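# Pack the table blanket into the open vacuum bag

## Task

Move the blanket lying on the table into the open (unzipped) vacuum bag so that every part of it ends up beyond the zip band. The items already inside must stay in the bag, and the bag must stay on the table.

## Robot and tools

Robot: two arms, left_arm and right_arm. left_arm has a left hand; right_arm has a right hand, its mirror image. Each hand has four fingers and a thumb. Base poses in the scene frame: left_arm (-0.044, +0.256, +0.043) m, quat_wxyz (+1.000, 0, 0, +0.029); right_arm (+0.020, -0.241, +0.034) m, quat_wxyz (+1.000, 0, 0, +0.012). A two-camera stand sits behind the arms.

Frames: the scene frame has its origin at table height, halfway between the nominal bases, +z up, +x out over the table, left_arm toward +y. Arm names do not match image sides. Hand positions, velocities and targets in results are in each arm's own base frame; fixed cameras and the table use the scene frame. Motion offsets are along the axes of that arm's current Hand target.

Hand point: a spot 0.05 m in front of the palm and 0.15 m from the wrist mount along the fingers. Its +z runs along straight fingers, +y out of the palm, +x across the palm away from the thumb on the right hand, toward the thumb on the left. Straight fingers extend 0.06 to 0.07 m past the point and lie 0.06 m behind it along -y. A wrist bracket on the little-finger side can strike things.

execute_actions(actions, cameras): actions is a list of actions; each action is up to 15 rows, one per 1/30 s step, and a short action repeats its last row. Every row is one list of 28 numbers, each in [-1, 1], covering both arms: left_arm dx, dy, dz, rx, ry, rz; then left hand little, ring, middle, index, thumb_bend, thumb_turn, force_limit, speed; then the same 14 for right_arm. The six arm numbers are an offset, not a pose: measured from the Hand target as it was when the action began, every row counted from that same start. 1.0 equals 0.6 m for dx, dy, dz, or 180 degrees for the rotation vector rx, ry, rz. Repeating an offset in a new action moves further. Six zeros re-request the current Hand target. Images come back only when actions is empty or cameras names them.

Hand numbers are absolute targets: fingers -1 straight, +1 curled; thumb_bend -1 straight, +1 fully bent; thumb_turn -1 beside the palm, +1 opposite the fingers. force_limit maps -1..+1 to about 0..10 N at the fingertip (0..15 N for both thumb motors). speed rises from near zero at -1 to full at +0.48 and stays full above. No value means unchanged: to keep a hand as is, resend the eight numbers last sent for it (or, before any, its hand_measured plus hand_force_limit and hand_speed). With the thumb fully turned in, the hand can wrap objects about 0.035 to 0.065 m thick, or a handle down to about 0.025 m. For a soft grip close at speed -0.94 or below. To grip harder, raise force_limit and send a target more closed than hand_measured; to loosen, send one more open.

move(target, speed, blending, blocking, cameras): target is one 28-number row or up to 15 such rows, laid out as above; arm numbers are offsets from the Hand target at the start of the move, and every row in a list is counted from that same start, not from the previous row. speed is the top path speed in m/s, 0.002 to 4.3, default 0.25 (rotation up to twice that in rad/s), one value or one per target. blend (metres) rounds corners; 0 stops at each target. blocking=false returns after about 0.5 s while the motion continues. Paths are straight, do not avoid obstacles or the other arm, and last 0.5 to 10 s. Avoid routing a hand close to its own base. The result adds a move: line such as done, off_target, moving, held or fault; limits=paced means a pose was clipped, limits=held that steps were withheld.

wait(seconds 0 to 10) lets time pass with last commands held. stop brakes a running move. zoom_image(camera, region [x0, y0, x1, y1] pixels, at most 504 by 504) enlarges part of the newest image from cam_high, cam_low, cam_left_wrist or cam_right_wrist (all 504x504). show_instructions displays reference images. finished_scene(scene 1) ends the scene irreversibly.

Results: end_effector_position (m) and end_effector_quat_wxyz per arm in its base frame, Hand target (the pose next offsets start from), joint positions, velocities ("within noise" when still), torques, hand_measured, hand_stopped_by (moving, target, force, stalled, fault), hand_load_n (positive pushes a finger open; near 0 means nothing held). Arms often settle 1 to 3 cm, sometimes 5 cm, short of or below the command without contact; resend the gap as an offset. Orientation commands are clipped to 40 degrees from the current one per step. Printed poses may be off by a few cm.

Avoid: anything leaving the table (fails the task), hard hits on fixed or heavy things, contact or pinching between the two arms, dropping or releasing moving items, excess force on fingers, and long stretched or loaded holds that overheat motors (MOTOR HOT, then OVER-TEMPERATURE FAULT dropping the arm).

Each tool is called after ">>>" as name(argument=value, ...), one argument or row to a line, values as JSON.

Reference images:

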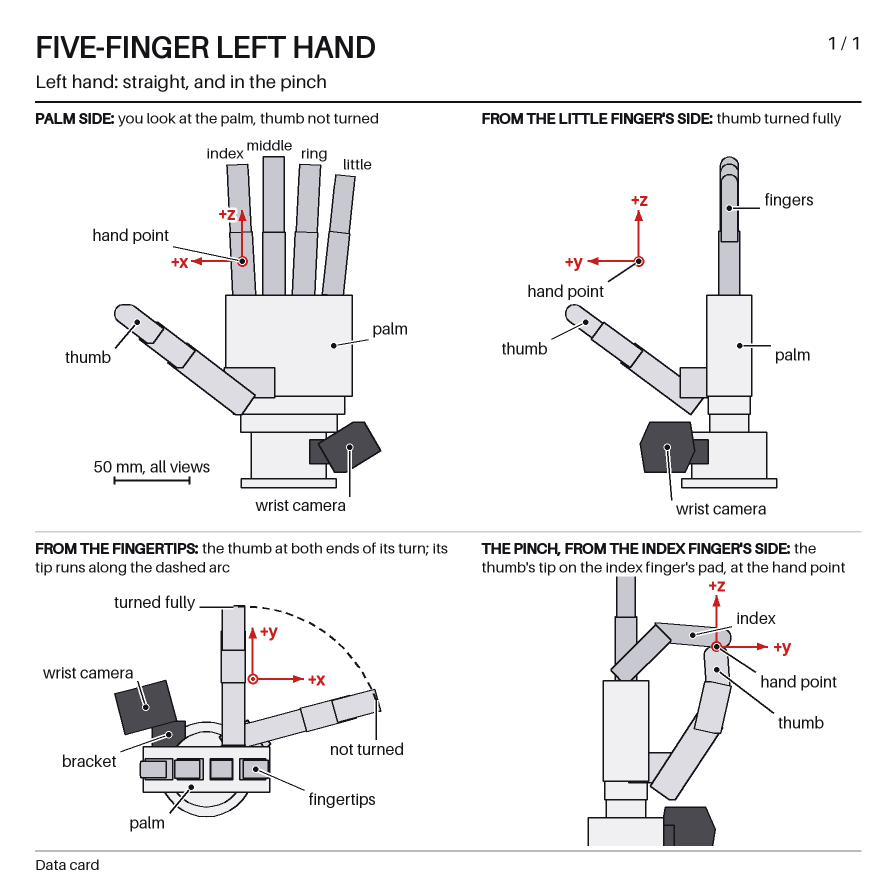

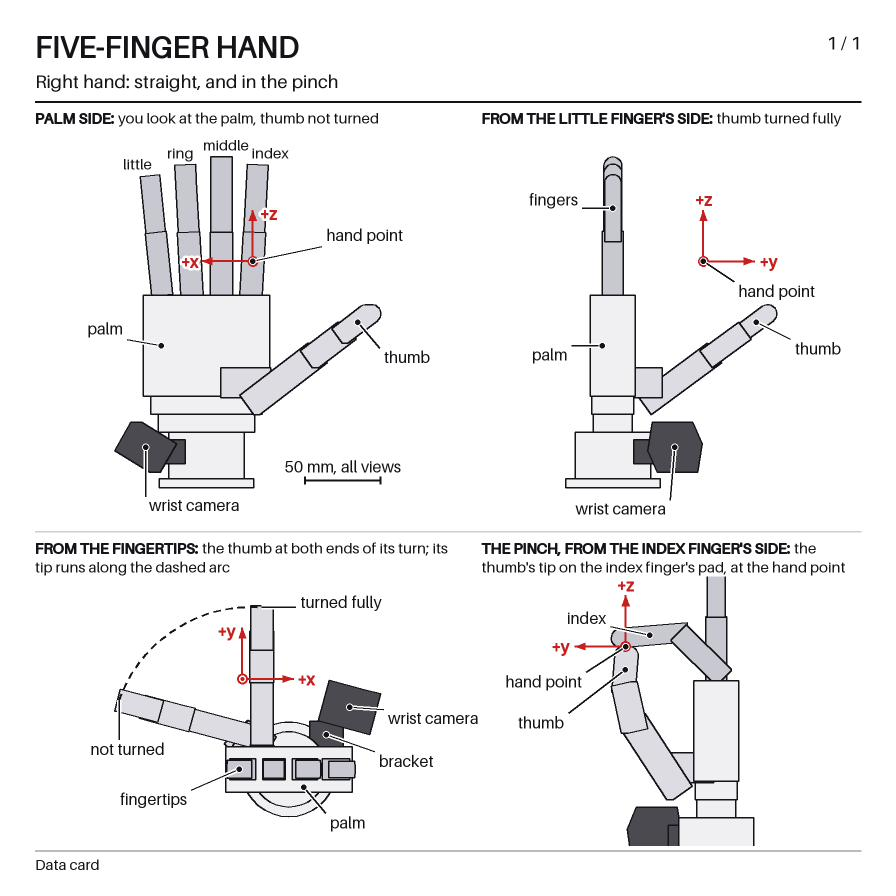

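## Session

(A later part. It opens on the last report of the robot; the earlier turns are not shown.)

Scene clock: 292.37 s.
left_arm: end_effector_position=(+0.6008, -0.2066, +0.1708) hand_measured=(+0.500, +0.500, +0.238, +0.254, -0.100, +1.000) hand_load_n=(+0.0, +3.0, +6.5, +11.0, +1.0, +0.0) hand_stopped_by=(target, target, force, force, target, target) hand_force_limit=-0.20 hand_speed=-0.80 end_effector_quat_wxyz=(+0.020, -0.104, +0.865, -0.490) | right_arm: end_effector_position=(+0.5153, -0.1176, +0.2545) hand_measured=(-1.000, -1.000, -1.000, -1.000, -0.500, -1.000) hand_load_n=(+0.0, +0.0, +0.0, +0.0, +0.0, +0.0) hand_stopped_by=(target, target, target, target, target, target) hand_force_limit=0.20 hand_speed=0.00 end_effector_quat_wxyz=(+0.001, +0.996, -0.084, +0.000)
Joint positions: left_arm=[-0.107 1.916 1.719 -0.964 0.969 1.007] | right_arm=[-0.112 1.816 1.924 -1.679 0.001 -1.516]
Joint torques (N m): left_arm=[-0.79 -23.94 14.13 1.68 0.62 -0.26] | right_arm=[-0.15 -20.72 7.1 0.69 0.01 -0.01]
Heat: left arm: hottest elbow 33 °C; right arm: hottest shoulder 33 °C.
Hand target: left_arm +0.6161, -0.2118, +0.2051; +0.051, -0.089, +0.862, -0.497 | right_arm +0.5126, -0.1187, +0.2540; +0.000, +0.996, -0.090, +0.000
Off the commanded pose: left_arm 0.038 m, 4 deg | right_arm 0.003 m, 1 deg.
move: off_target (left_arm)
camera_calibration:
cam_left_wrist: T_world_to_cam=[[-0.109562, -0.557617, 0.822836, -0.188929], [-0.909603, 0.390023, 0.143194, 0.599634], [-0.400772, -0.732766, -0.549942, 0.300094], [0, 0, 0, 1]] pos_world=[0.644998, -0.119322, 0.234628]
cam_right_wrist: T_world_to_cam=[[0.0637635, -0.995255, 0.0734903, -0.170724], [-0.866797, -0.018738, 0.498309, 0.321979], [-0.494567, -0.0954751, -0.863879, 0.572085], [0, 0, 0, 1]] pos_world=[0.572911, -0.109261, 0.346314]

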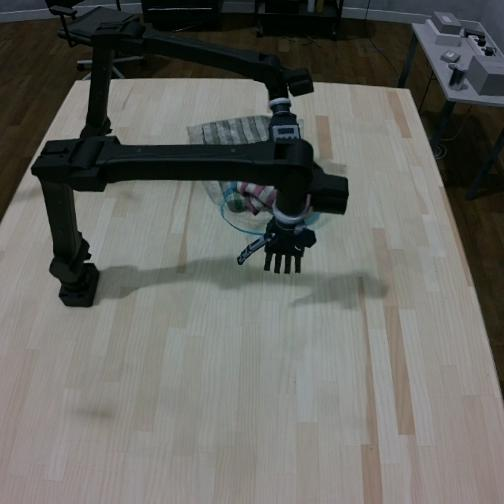

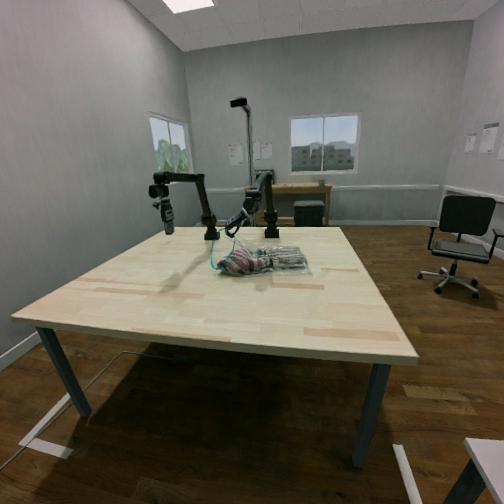

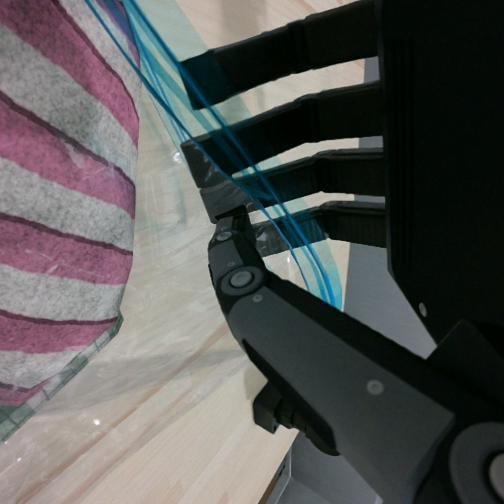

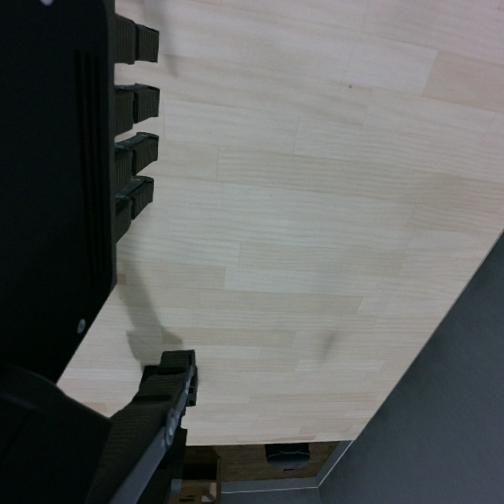

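>>> move(
  target=[0.0476,-0.0165,0.1957,-0.122,0,0,0.5,0.5,0.6,0.6,-0.1,1,-0.2,-0.8,-0.177,0.1626,0.033,0,0,0,-1,-1,-1,-1,-0.5,-1,0.2,0],
  speed=0.12,
  cameras=["all"],
)

>>> zoom_image(
  camera="cam_high",
  region=[185, 110, 345, 270],
)

>>> zoom_image(
  camera="cam_low",
  region=[195, 215, 315, 285],
)

Scene clock: 295.77 s.
left_arm: end_effector_position=(+0.5988, -0.3112, +0.1373) hand_measured=(+0.500, +0.500, +0.238, +0.254, -0.100, +1.000) hand_load_n=(+0.0, +2.5, +7.0, +10.5, +1.5, +0.0) hand_stopped_by=(target, target, force, force, target, target) hand_force_limit=-0.20 hand_speed=-0.80 end_effector_quat_wxyz=(+0.022, -0.097, +0.944, -0.316) | right_arm: end_effector_position=(+0.3920, -0.1921, +0.2345) hand_measured=(-1.000, -1.000, -1.000, -1.000, -0.500, -1.000) hand_load_n=(+0.0, +0.0, +0.0, +0.0, +0.0, +0.0) hand_stopped_by=(target, target, target, target, target, target) hand_force_limit=0.20 hand_speed=0.00 end_effector_quat_wxyz=(+0.000, +0.996, -0.090, -0.004)
Joint positions: left_arm=[-0.365 2.049 1.949 -1.104 0.542 0.898] | right_arm=[-0.308 1.532 1.508 -1.555 0.001 -1.698]
Joint torques (N m): left_arm=[-1.38 -23.36 15.27 0.54 0.51 -0.22] | right_arm=[-0.67 -16.32 7.24 0.88 0.03 -0.16]
Heat: left arm: hottest elbow 34 °C; right arm: hottest shoulder 33 °C.
Hand target: left_arm +0.6098, -0.3219, +0.1546; +0.033, -0.097, +0.941, -0.324 | right_arm +0.3907, -0.1956, +0.2342; +0.000, +0.996, -0.090, +0.000
Off the commanded pose: left_arm 0.023 m, 2 deg | right_arm 0.004 m, 0 deg.
move: off_target (left_arm)
camera_calibration:
cam_left_wrist: T_world_to_cam=[[-0.103414, -0.821925, 0.560129, -0.269753], [-0.896212, 0.321255, 0.30594, 0.591522], [-0.431404, -0.470356, -0.769841, 0.334459], [0, 0, 0, 1]] pos_world=[0.64652, -0.254431, 0.227607]
cam_right_wrist: T_world_to_cam=[[0.0514104, -0.996207, 0.0702042, -0.230088], [-0.863079, -0.00895271, 0.50499, 0.222564], [-0.502446, -0.0865535, -0.860265, 0.490727], [0, 0, 0, 1]] pos_world=[0.450483, -0.184748, 0.325915]

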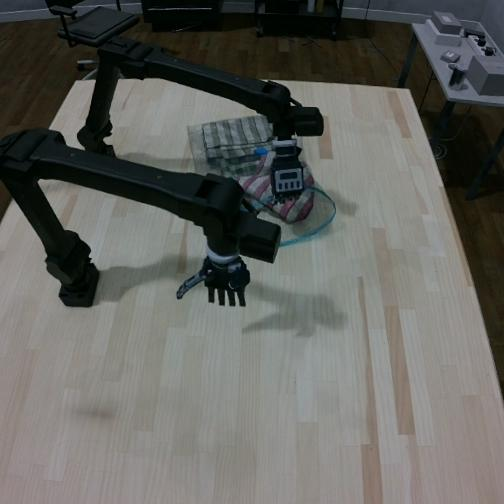

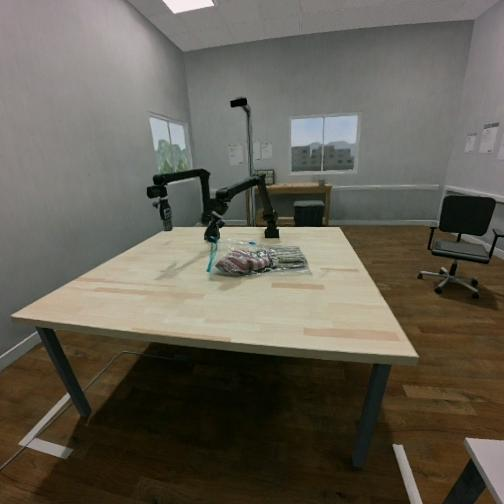

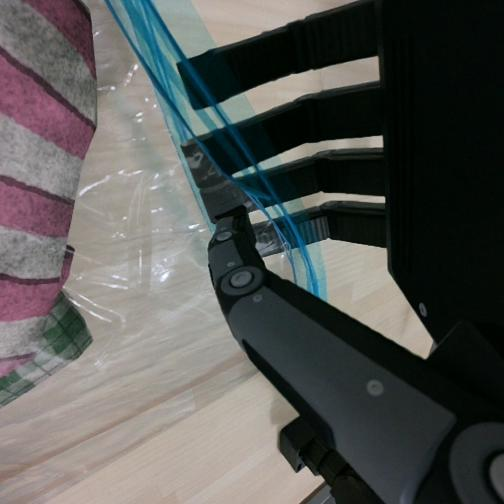

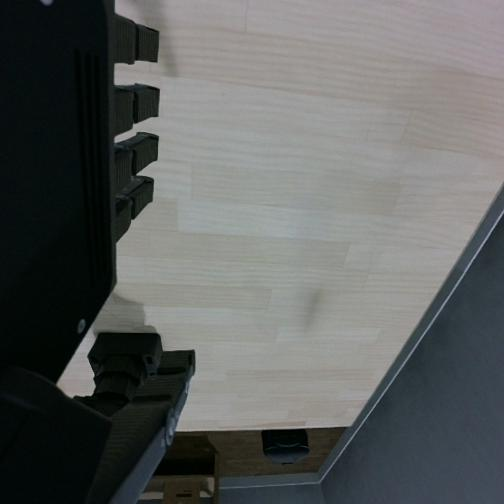

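Scaled by 3.150.

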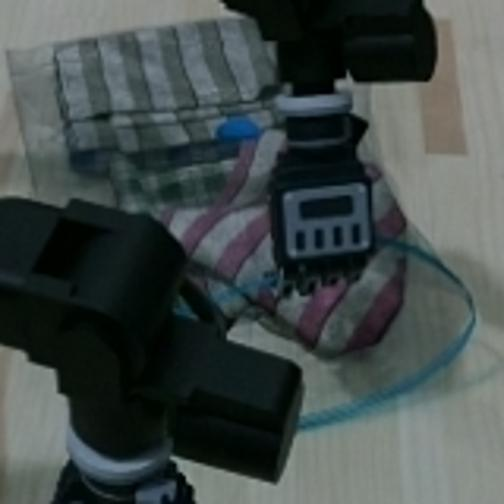

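Scaled by 4.200.

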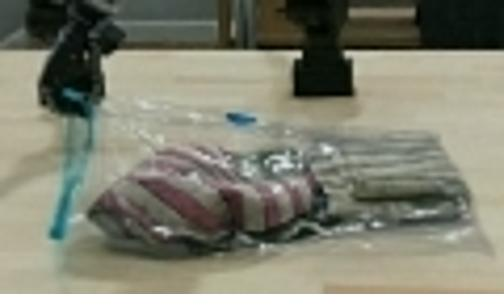

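>>> move(
  target=[0.0302,0.0137,0.2012,-0.0556,0,0,0.5,0.5,0.6,0.6,-0.1,1,-0.2,-0.8,-0.1,0,0,0,0,0,-1,-1,-1,-1,-0.5,-1,0.2,0],
  speed=0.1,
  cameras=["all"],
)

>>> zoom_image(
  camera="cam_high",
  region=[185, 110, 345, 270],
)

>>> zoom_image(
  camera="cam_low",
  region=[195, 215, 315, 285],
)

Scene clock: 298.80 s.
left_arm: end_effector_position=(+0.5941, -0.3681, +0.0376) hand_measured=(+0.500, +0.500, +0.238, +0.254, -0.100, +1.000) hand_load_n=(+0.0, +2.5, +6.5, +11.0, +1.5, -0.5) hand_stopped_by=(target, target, force, force, target, target) hand_force_limit=-0.20 hand_speed=-0.80 end_effector_quat_wxyz=(+0.007, -0.103, +0.969, -0.223) | right_arm: end_effector_position=(+0.3339, -0.1801, +0.2352) hand_measured=(-1.000, -1.000, -1.000, -1.000, -0.500, -1.000) hand_load_n=(+0.0, +0.0, +0.0, +0.0, +0.0, +0.0) hand_stopped_by=(target, target, target, target, target, target) hand_force_limit=0.20 hand_speed=0.00 end_effector_quat_wxyz=(+0.000, +0.996, -0.087, -0.004)
Joint positions: left_arm=[-0.487 2.249 2.054 -1.102 0.361 0.822] | right_arm=[-0.323 1.377 1.345 -1.546 0.001 -1.72]
Joint torques (N m): left_arm=[-3.25 -25.93 15.05 1.28 0.48 -0.32] | right_arm=[-0.97 -13.16 7.27 0.84 0.02 -0.14]
Heat: left arm: hottest elbow 34 °C; right arm: hottest shoulder 33 °C.
Hand target: left_arm +0.6058, -0.3921, +0.0548; +0.025, -0.099, +0.965, -0.241 | right_arm +0.3317, -0.1848, +0.2341; +0.000, +0.996, -0.090, +0.000
Off the commanded pose: left_arm 0.031 m, 3 deg | right_arm 0.005 m, 1 deg.
move: off_target (left_arm)
camera_calibration:
cam_left_wrist: T_world_to_cam=[[-0.0775656, -0.913099, 0.400292, -0.304068], [-0.877889, 0.252852, 0.406665, 0.596306], [-0.47254, -0.319869, -0.821212, 0.310569], [0, 0, 0, 1]] pos_world=[0.646661, -0.32908, 0.134262]
cam_right_wrist: T_world_to_cam=[[0.0573973, -0.995864, 0.0704354, -0.217159], [-0.863594, -0.0141277, 0.50399, 0.171594], [-0.50091, -0.0897552, -0.860833, 0.462228], [0, 0, 0, 1]] pos_world=[0.392186, -0.172349, 0.326715]

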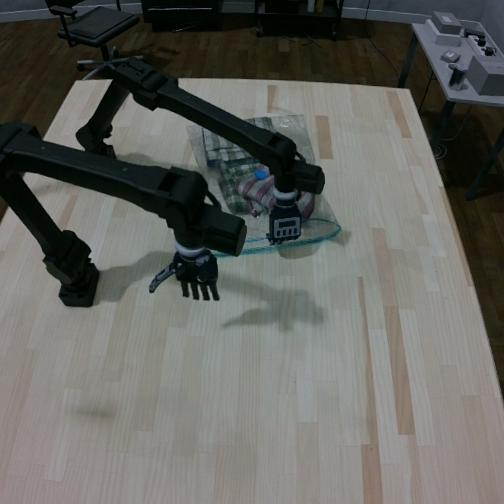

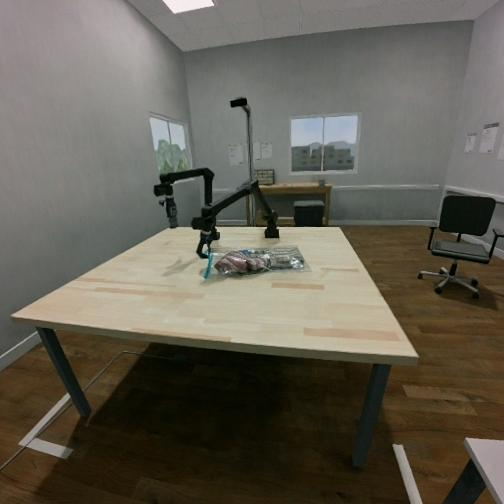

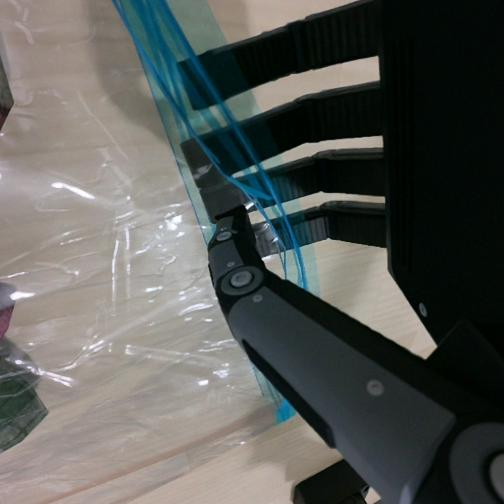

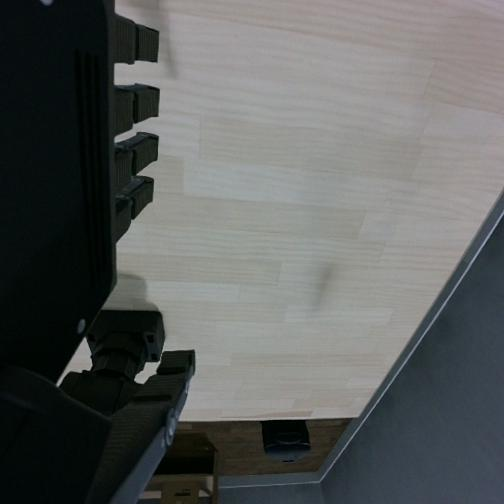

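Scaled by 3.150.

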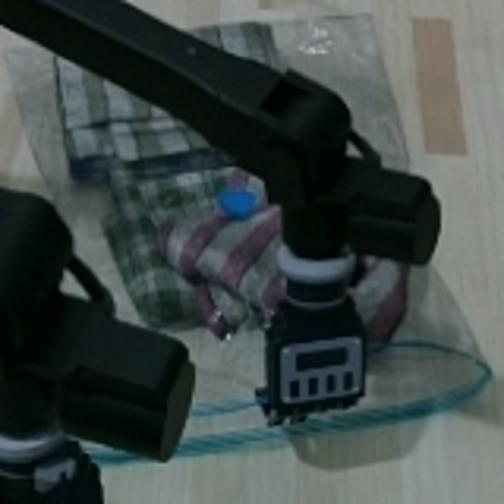

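Scaled by 4.200.

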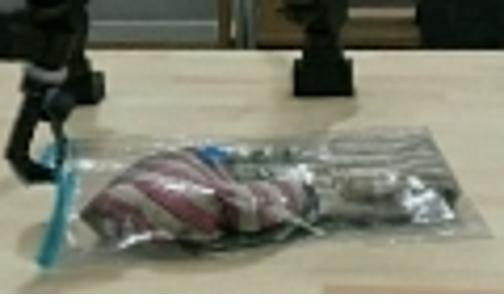

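>>> move(
  target=[0.002,0.0164,0.048,0,0,0,0.5,0.5,0.6,0.6,-0.1,1,-0.2,-0.8,0,0,0,0,0,0,-1,-1,-1,-1,-0.5,-1,0.2,0],
  speed=0.05,
  cameras=["all"],
)

>>> zoom_image(
  camera="cam_high",
  region=[185, 110, 345, 270],
)

>>> zoom_image(
  camera="cam_low",
  region=[195, 225, 265, 285],
)

Scene clock: 301.93 s.
left_arm: end_effector_position=(+0.6025, -0.3724, +0.0223) hand_measured=(+0.500, +0.500, +0.238, +0.254, -0.100, +1.000) hand_load_n=(+0.0, +2.5, +6.0, +11.0, +1.5, +0.0) hand_stopped_by=(target, target, force, force, target, target) hand_force_limit=-0.20 hand_speed=-0.80 end_effector_quat_wxyz=(+0.015, -0.105, +0.968, -0.228) | right_arm: end_effector_position=(+0.3339, -0.1801, +0.2352) hand_measured=(-1.000, -1.000, -1.000, -1.000, -0.500, -1.000) hand_load_n=(+0.0, +0.0, +0.0, +0.0, +0.0, +0.0) hand_stopped_by=(target, target, target, target, target, target) hand_force_limit=0.20 hand_speed=0.00 end_effector_quat_wxyz=(+0.000, +0.996, -0.087, -0.004)
Joint positions: left_arm=[-0.487 2.272 2.054 -1.057 0.358 0.815] | right_arm=[-0.323 1.377 1.345 -1.546 0.001 -1.72]
Joint torques (N m): left_arm=[-2.96 -25 12.33 1.99 0.51 -0.24] | right_arm=[-0.97 -13.33 7.25 0.9 0.02 -0.15]
Heat: left arm: hottest elbow 34 °C; right arm: hottest shoulder 32 °C.
Hand target: left_arm +0.6055, -0.3970, +0.0245; +0.024, -0.099, +0.965, -0.241 | right_arm +0.3317, -0.1848, +0.2341; +0.000, +0.996, -0.090, +0.000
Off the commanded pose: left_arm 0.025 m, 2 deg | right_arm 0.005 m, 0 deg.
move: off_target (left_arm)
camera_calibration:
cam_left_wrist: T_world_to_cam=[[-0.0779579, -0.910415, 0.406285, -0.300159], [-0.886282, 0.249906, 0.389938, 0.615381], [-0.456538, -0.329684, -0.826366, 0.28749], [0, 0, 0, 1]] pos_world=[0.653251, -0.332276, 0.119561]
cam_right_wrist: T_world_to_cam=[[0.0573973, -0.995864, 0.0704354, -0.217159], [-0.863594, -0.0141277, 0.50399, 0.171594], [-0.50091, -0.0897552, -0.860833, 0.462228], [0, 0, 0, 1]] pos_world=[0.392186, -0.172349, 0.326715]

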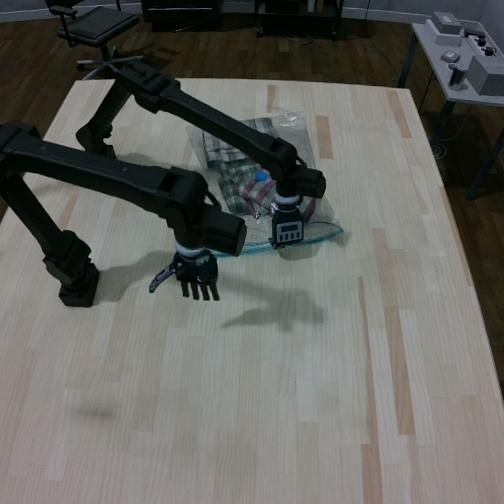

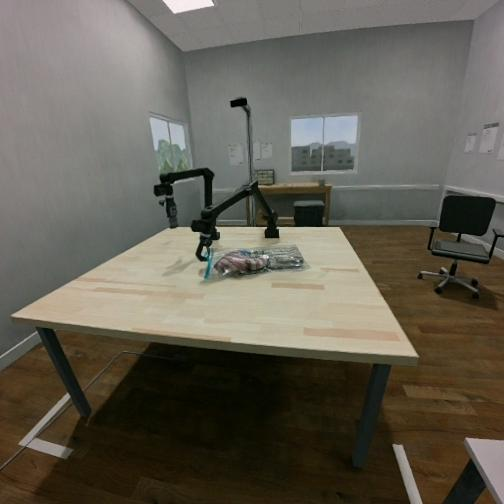

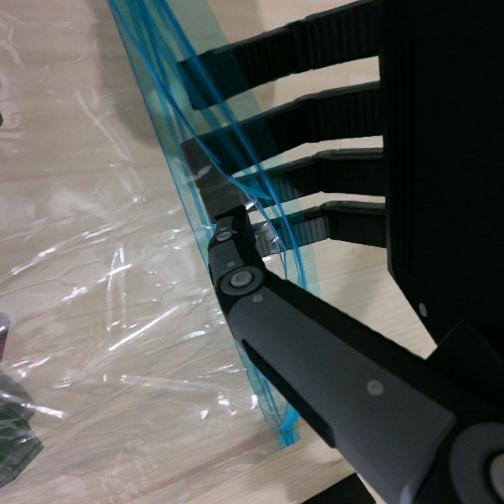

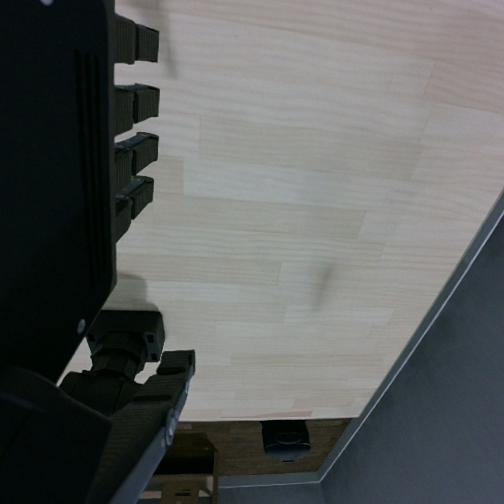

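Scaled by 3.150.

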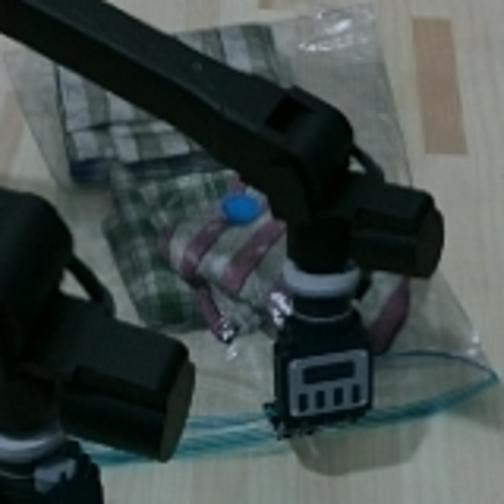

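Scaled by 7.200.

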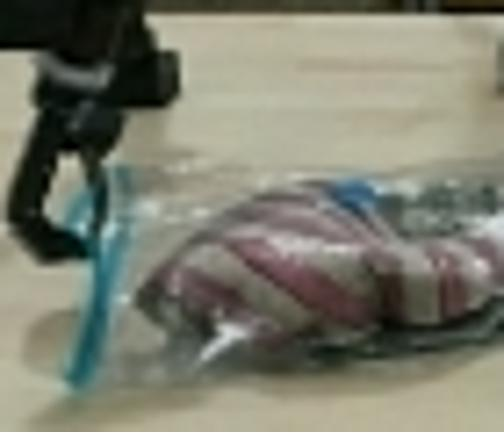

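>>> execute_actions(
  actions=[
    [[0,0,0,0,0,0,0.4,0.4,0.0,0.0,-1,1,-0.2,-0.4,0,0,0,0,0,0,-1,-1,-1,-1,-0.5,-1,0.2,0]],
    [[0,0,0,0,0,0,0.4,0.4,0.0,0.0,-1,1,-0.2,-0.4,0,0,0,0,0,0,-1,-1,-1,-1,-0.5,-1,0.2,0]],
    [[0,0,0,0,0,0,0.4,0.4,0.0,0.0,-1,-1,-0.2,-0.3,0,0,0,0,0,0,-1,-1,-1,-1,-0.5,-1,0.2,0]],
    [[0,0,0,0,0,0,0.4,0.4,0.0,0.0,-1,-1,-0.2,-0.3,0,0,0,0,0,0,-1,-1,-1,-1,-0.5,-1,0.2,0]],
  ],
  cameras=["all"],
)

>>> zoom_image(
  camera="cam_high",
  region=[185, 110, 345, 270],
)

>>> zoom_image(
  camera="cam_low",
  region=[195, 225, 265, 285],
)

Scene clock: 305.63 s.
left_arm: end_effector_position=(+0.5984, -0.3838, +0.0228) hand_measured=(+0.400, +0.400, +0.000, +0.000, -1.000, -1.000) hand_load_n=(+0.0, +0.0, +0.0, +0.0, +0.0, +0.0) hand_stopped_by=(target, target, target, target, target, target) hand_force_limit=-0.20 hand_speed=-0.30 end_effector_quat_wxyz=(+0.016, -0.102, +0.967, -0.232) | right_arm: end_effector_position=(+0.3339, -0.1801, +0.2352) hand_measured=(-1.000, -1.000, -1.000, -1.000, -0.500, -1.000) hand_load_n=(+0.0, +0.0, +0.0, +0.0, +0.0, +0.0) hand_stopped_by=(target, target, target, target, target, target) hand_force_limit=0.20 hand_speed=0.00 end_effector_quat_wxyz=(+0.000, +0.996, -0.087, -0.004)
Joint positions: left_arm=[-0.502 2.272 2.054 -1.047 0.36 0.803] | right_arm=[-0.323 1.377 1.345 -1.546 0.001 -1.72]
Joint torques (N m): left_arm=[-1.26 -25.11 12.45 1.5 0.42 -0.16] | right_arm=[-1.08 -13.45 7.24 0.87 0.01 -0.14]
Heat: left arm: hottest elbow 34 °C; right arm: hottest shoulder 32 °C.
Hand target: left_arm +0.6055, -0.3971, +0.0245; +0.024, -0.099, +0.965, -0.241 | right_arm +0.3317, -0.1848, +0.2341; +0.000, +0.996, -0.090, +0.000
Off the commanded pose: left_arm 0.015 m, 2 deg | right_arm 0.005 m, 0 deg.
Step readings (end_effector_position of left_arm | right_arm):
0: (+0.6025, -0.3724, +0.0223) | (+0.3339, -0.1801, +0.2352)
1: (+0.6025, -0.3724, +0.0223) | (+0.3339, -0.1801, +0.2352)
2: (+0.6025, -0.3724, +0.0223) | (+0.3339, -0.1801, +0.2352)
4: (+0.6029, -0.3732, +0.0224) | (+0.3339, -0.1801, +0.2352)
8: (+0.6019, -0.3775, +0.0226) | (+0.3339, -0.1801, +0.2352)
15: (+0.5993, -0.3822, +0.0227) | (+0.3339, -0.1801, +0.2352)
16: (+0.5989, -0.3830, +0.0227) | (+0.3339, -0.1801, +0.2352)
17: (+0.5987, -0.3834, +0.0227) | (+0.3339, -0.1801, +0.2352)
19: (+0.5985, -0.3836, +0.0227) | (+0.3339, -0.1801, +0.2352)
23: (+0.5985, -0.3837, +0.0227) | (+0.3339, -0.1801, +0.2352)
30: (+0.5986, -0.3837, +0.0227) | (+0.3339, -0.1801, +0.2352)
31: (+0.5986, -0.3837, +0.0227) | (+0.3339, -0.1801, +0.2352)
32: (+0.5986, -0.3837, +0.0227) | (+0.3339, -0.1801, +0.2352)
34: (+0.5986, -0.3837, +0.0227) | (+0.3339, -0.1801, +0.2352)
38: (+0.5985, -0.3838, +0.0227) | (+0.3339, -0.1801, +0.2352)
45: (+0.5985, -0.3838, +0.0227) | (+0.3339, -0.1801, +0.2352)
46: (+0.5985, -0.3838, +0.0227) | (+0.3339, -0.1801, +0.2352)
47: (+0.5985, -0.3838, +0.0228) | (+0.3339, -0.1801, +0.2352)
49: (+0.5985, -0.3838, +0.0228) | (+0.3339, -0.1801, +0.2352)
53: (+0.5985, -0.3838, +0.0228) | (+0.3339, -0.1801, +0.2352)
60: (+0.5985, -0.3838, +0.0228) | (+0.3339, -0.1801, +0.2352)
camera_calibration:
cam_left_wrist: T_world_to_cam=[[-0.0838371, -0.906741, 0.41327, -0.306287], [-0.886159, 0.257515, 0.385237, 0.617355], [-0.455733, -0.333926, -0.825106, 0.280099], [0, 0, 0, 1]] pos_world=[0.649047, -0.343169, 0.119863]
cam_right_wrist: T_world_to_cam=[[0.0573973, -0.995864, 0.0704354, -0.217159], [-0.863594, -0.0141277, 0.50399, 0.171594], [-0.50091, -0.0897552, -0.860833, 0.462228], [0, 0, 0, 1]] pos_world=[0.392186, -0.172349, 0.326715]

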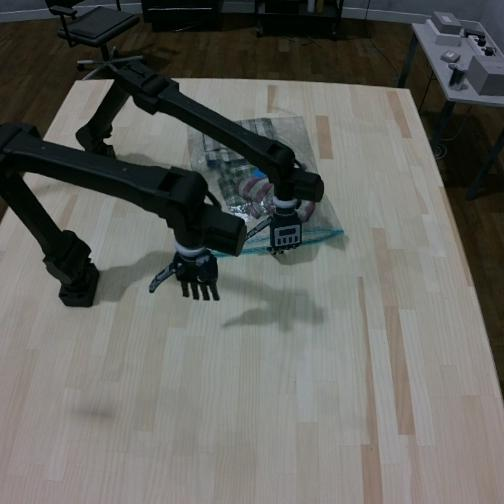

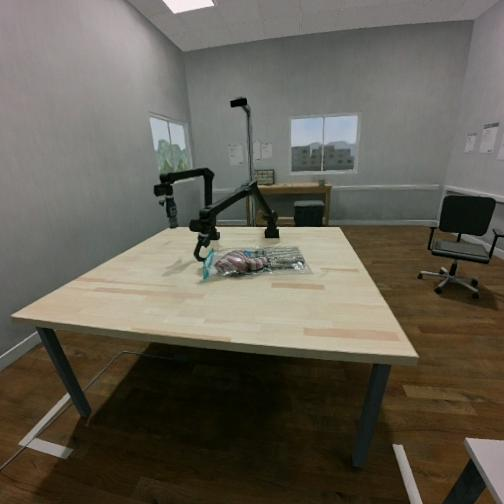

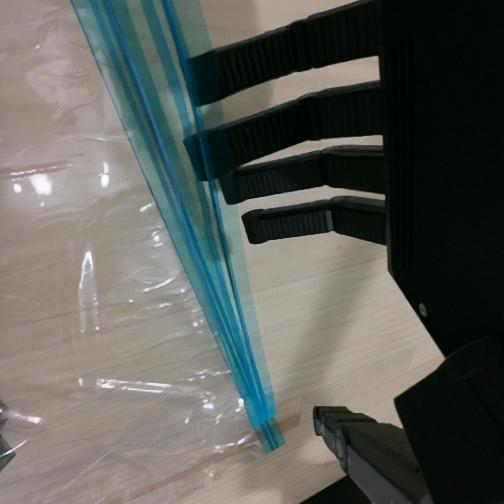

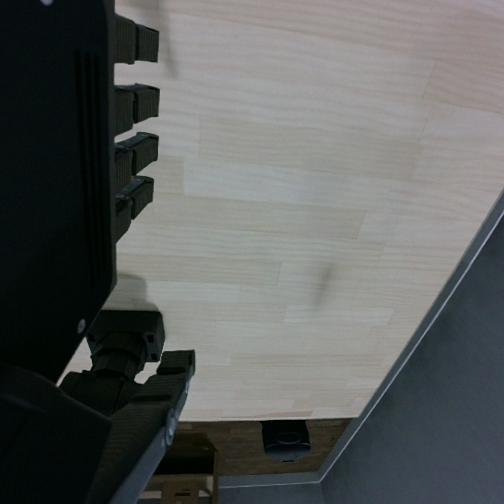

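Scaled by 3.150.

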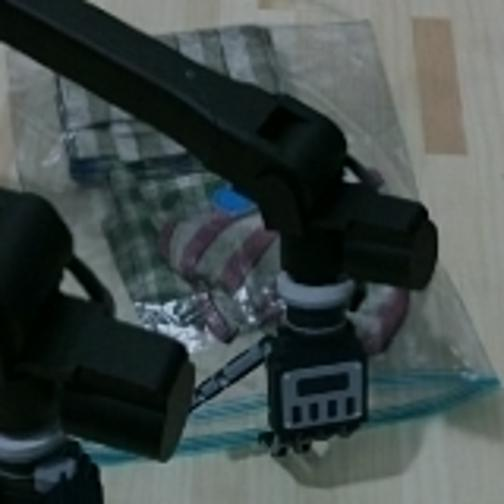

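Scaled by 7.200.

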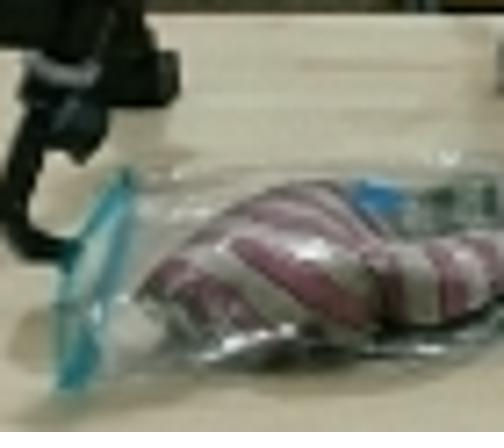

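>>> move(
  target=[
    [0.0302,-0.1077,0.0385,0,0,0,0.4,0.4,0.0,0.0,-1,-1,-0.2,-0.3,0,0,0,0,0,0,-1,-1,-1,-1,-0.5,-1,0.2,0],
    [0.036,-0.232,-0.16,0,0,0,0.4,0.4,0.0,0.0,-1,-1,-0.2,-0.3,0,0,0,0,0,0,-1,-1,-1,-1,-0.5,-1,0.2,0],
  ],
  speed=[0.08,0.15],
  blend=[0.02,0],
  cameras=["all"],
)

>>> zoom_image(
  camera="cam_high",
  region=[185, 110, 345, 270],
)

>>> zoom_image(
  camera="cam_low",
  region=[195, 225, 265, 285],
)

Scene clock: 309.57 s.
left_arm: end_effector_position=(+0.6029, -0.4668, +0.1660) hand_measured=(+0.400, +0.400, +0.000, +0.000, -1.000, -1.000) hand_load_n=(+0.0, +0.0, +0.0, +0.5, +0.0, +0.0) hand_stopped_by=(target, target, target, target, target, target) hand_force_limit=-0.20 hand_speed=-0.30 end_effector_quat_wxyz=(+0.030, -0.102, +0.964, -0.245) | right_arm: end_effector_position=(+0.3339, -0.1801, +0.2352) hand_measured=(-1.000, -1.000, -1.000, -1.000, -0.500, -1.000) hand_load_n=(+0.0, +0.0, +0.0, +0.0, +0.0, +0.0) hand_stopped_by=(target, target, target, target, target, target) hand_force_limit=0.20 hand_speed=0.00 end_effector_quat_wxyz=(+0.000, +0.996, -0.087, -0.004)
Joint positions: left_arm=[-0.594 2.515 2.881 -1.558 0.331 0.701] | right_arm=[-0.323 1.377 1.345 -1.546 0.001 -1.72]
Joint torques (N m): left_arm=[-2.49 -27.93 13.83 0.47 0.23 -0.23] | right_arm=[-0.97 -13.39 7.28 0.83 0.02 -0.17]
Heat: left arm: hottest elbow 35 °C; right arm: hottest shoulder 32 °C.
Hand target: left_arm +0.6002, -0.4776, +0.1747; +0.024, -0.099, +0.965, -0.241 | right_arm +0.3317, -0.1848, +0.2341; +0.000, +0.996, -0.090, +0.000
Off the commanded pose: left_arm 0.014 m, 1 deg | right_arm 0.005 m, 0 deg.
elbow stopped short (left arm): the move would have taken joint 3 (elbow) straighter than the controller allows.
move: off_target (left_arm)
camera_calibration:
cam_left_wrist: T_world_to_cam=[[-0.0899325, -0.897375, 0.432008, -0.435338], [-0.899344, 0.259532, 0.351885, 0.601968], [-0.427892, -0.356878, -0.830389, 0.345884], [0, 0, 0, 1]] pos_world=[0.650226, -0.423453, 0.263464]
cam_right_wrist: T_world_to_cam=[[0.0573973, -0.995864, 0.0704354, -0.217159], [-0.863594, -0.0141277, 0.50399, 0.171594], [-0.50091, -0.0897552, -0.860833, 0.462228], [0, 0, 0, 1]] pos_world=[0.392186, -0.172349, 0.326715]

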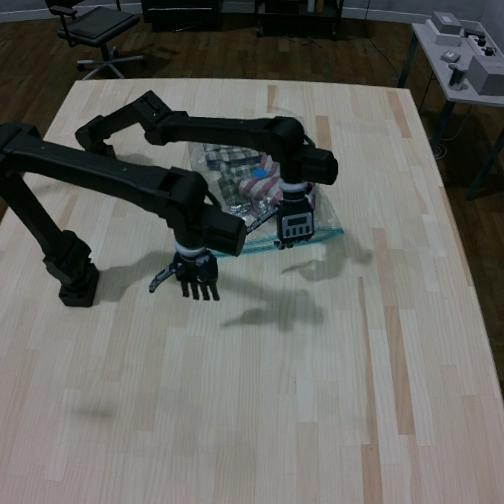

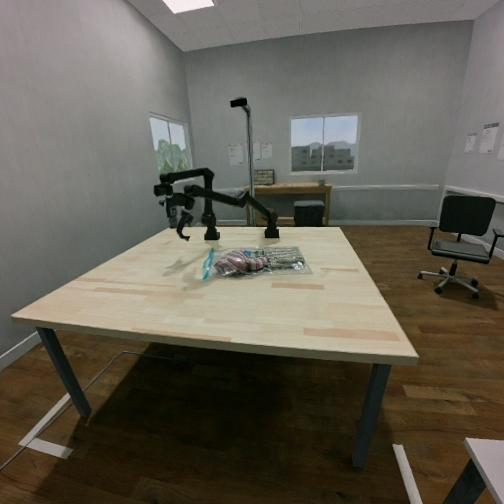

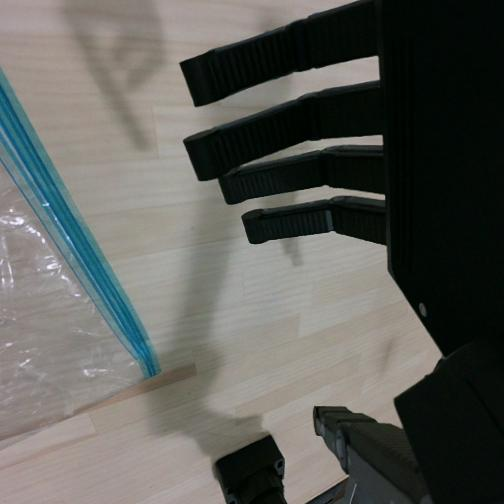

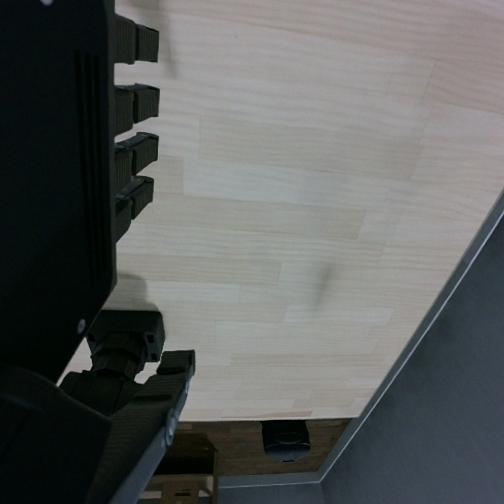

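Scaled by 3.150.

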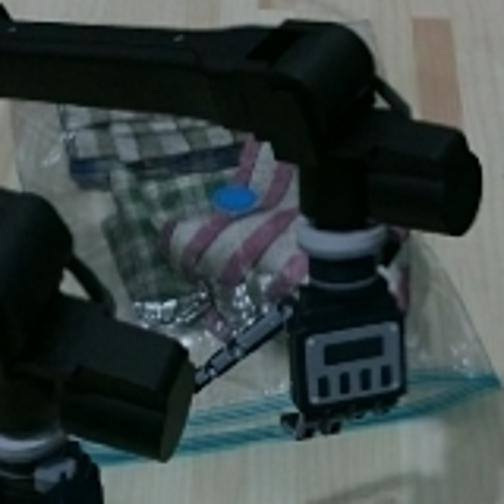

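Scaled by 7.200.

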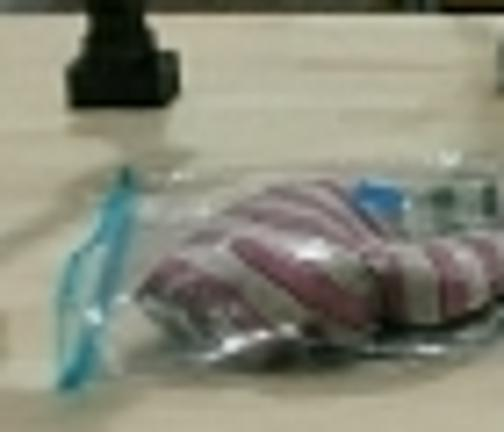

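>>> finished_scene(
)

The scene is finished: the task was done.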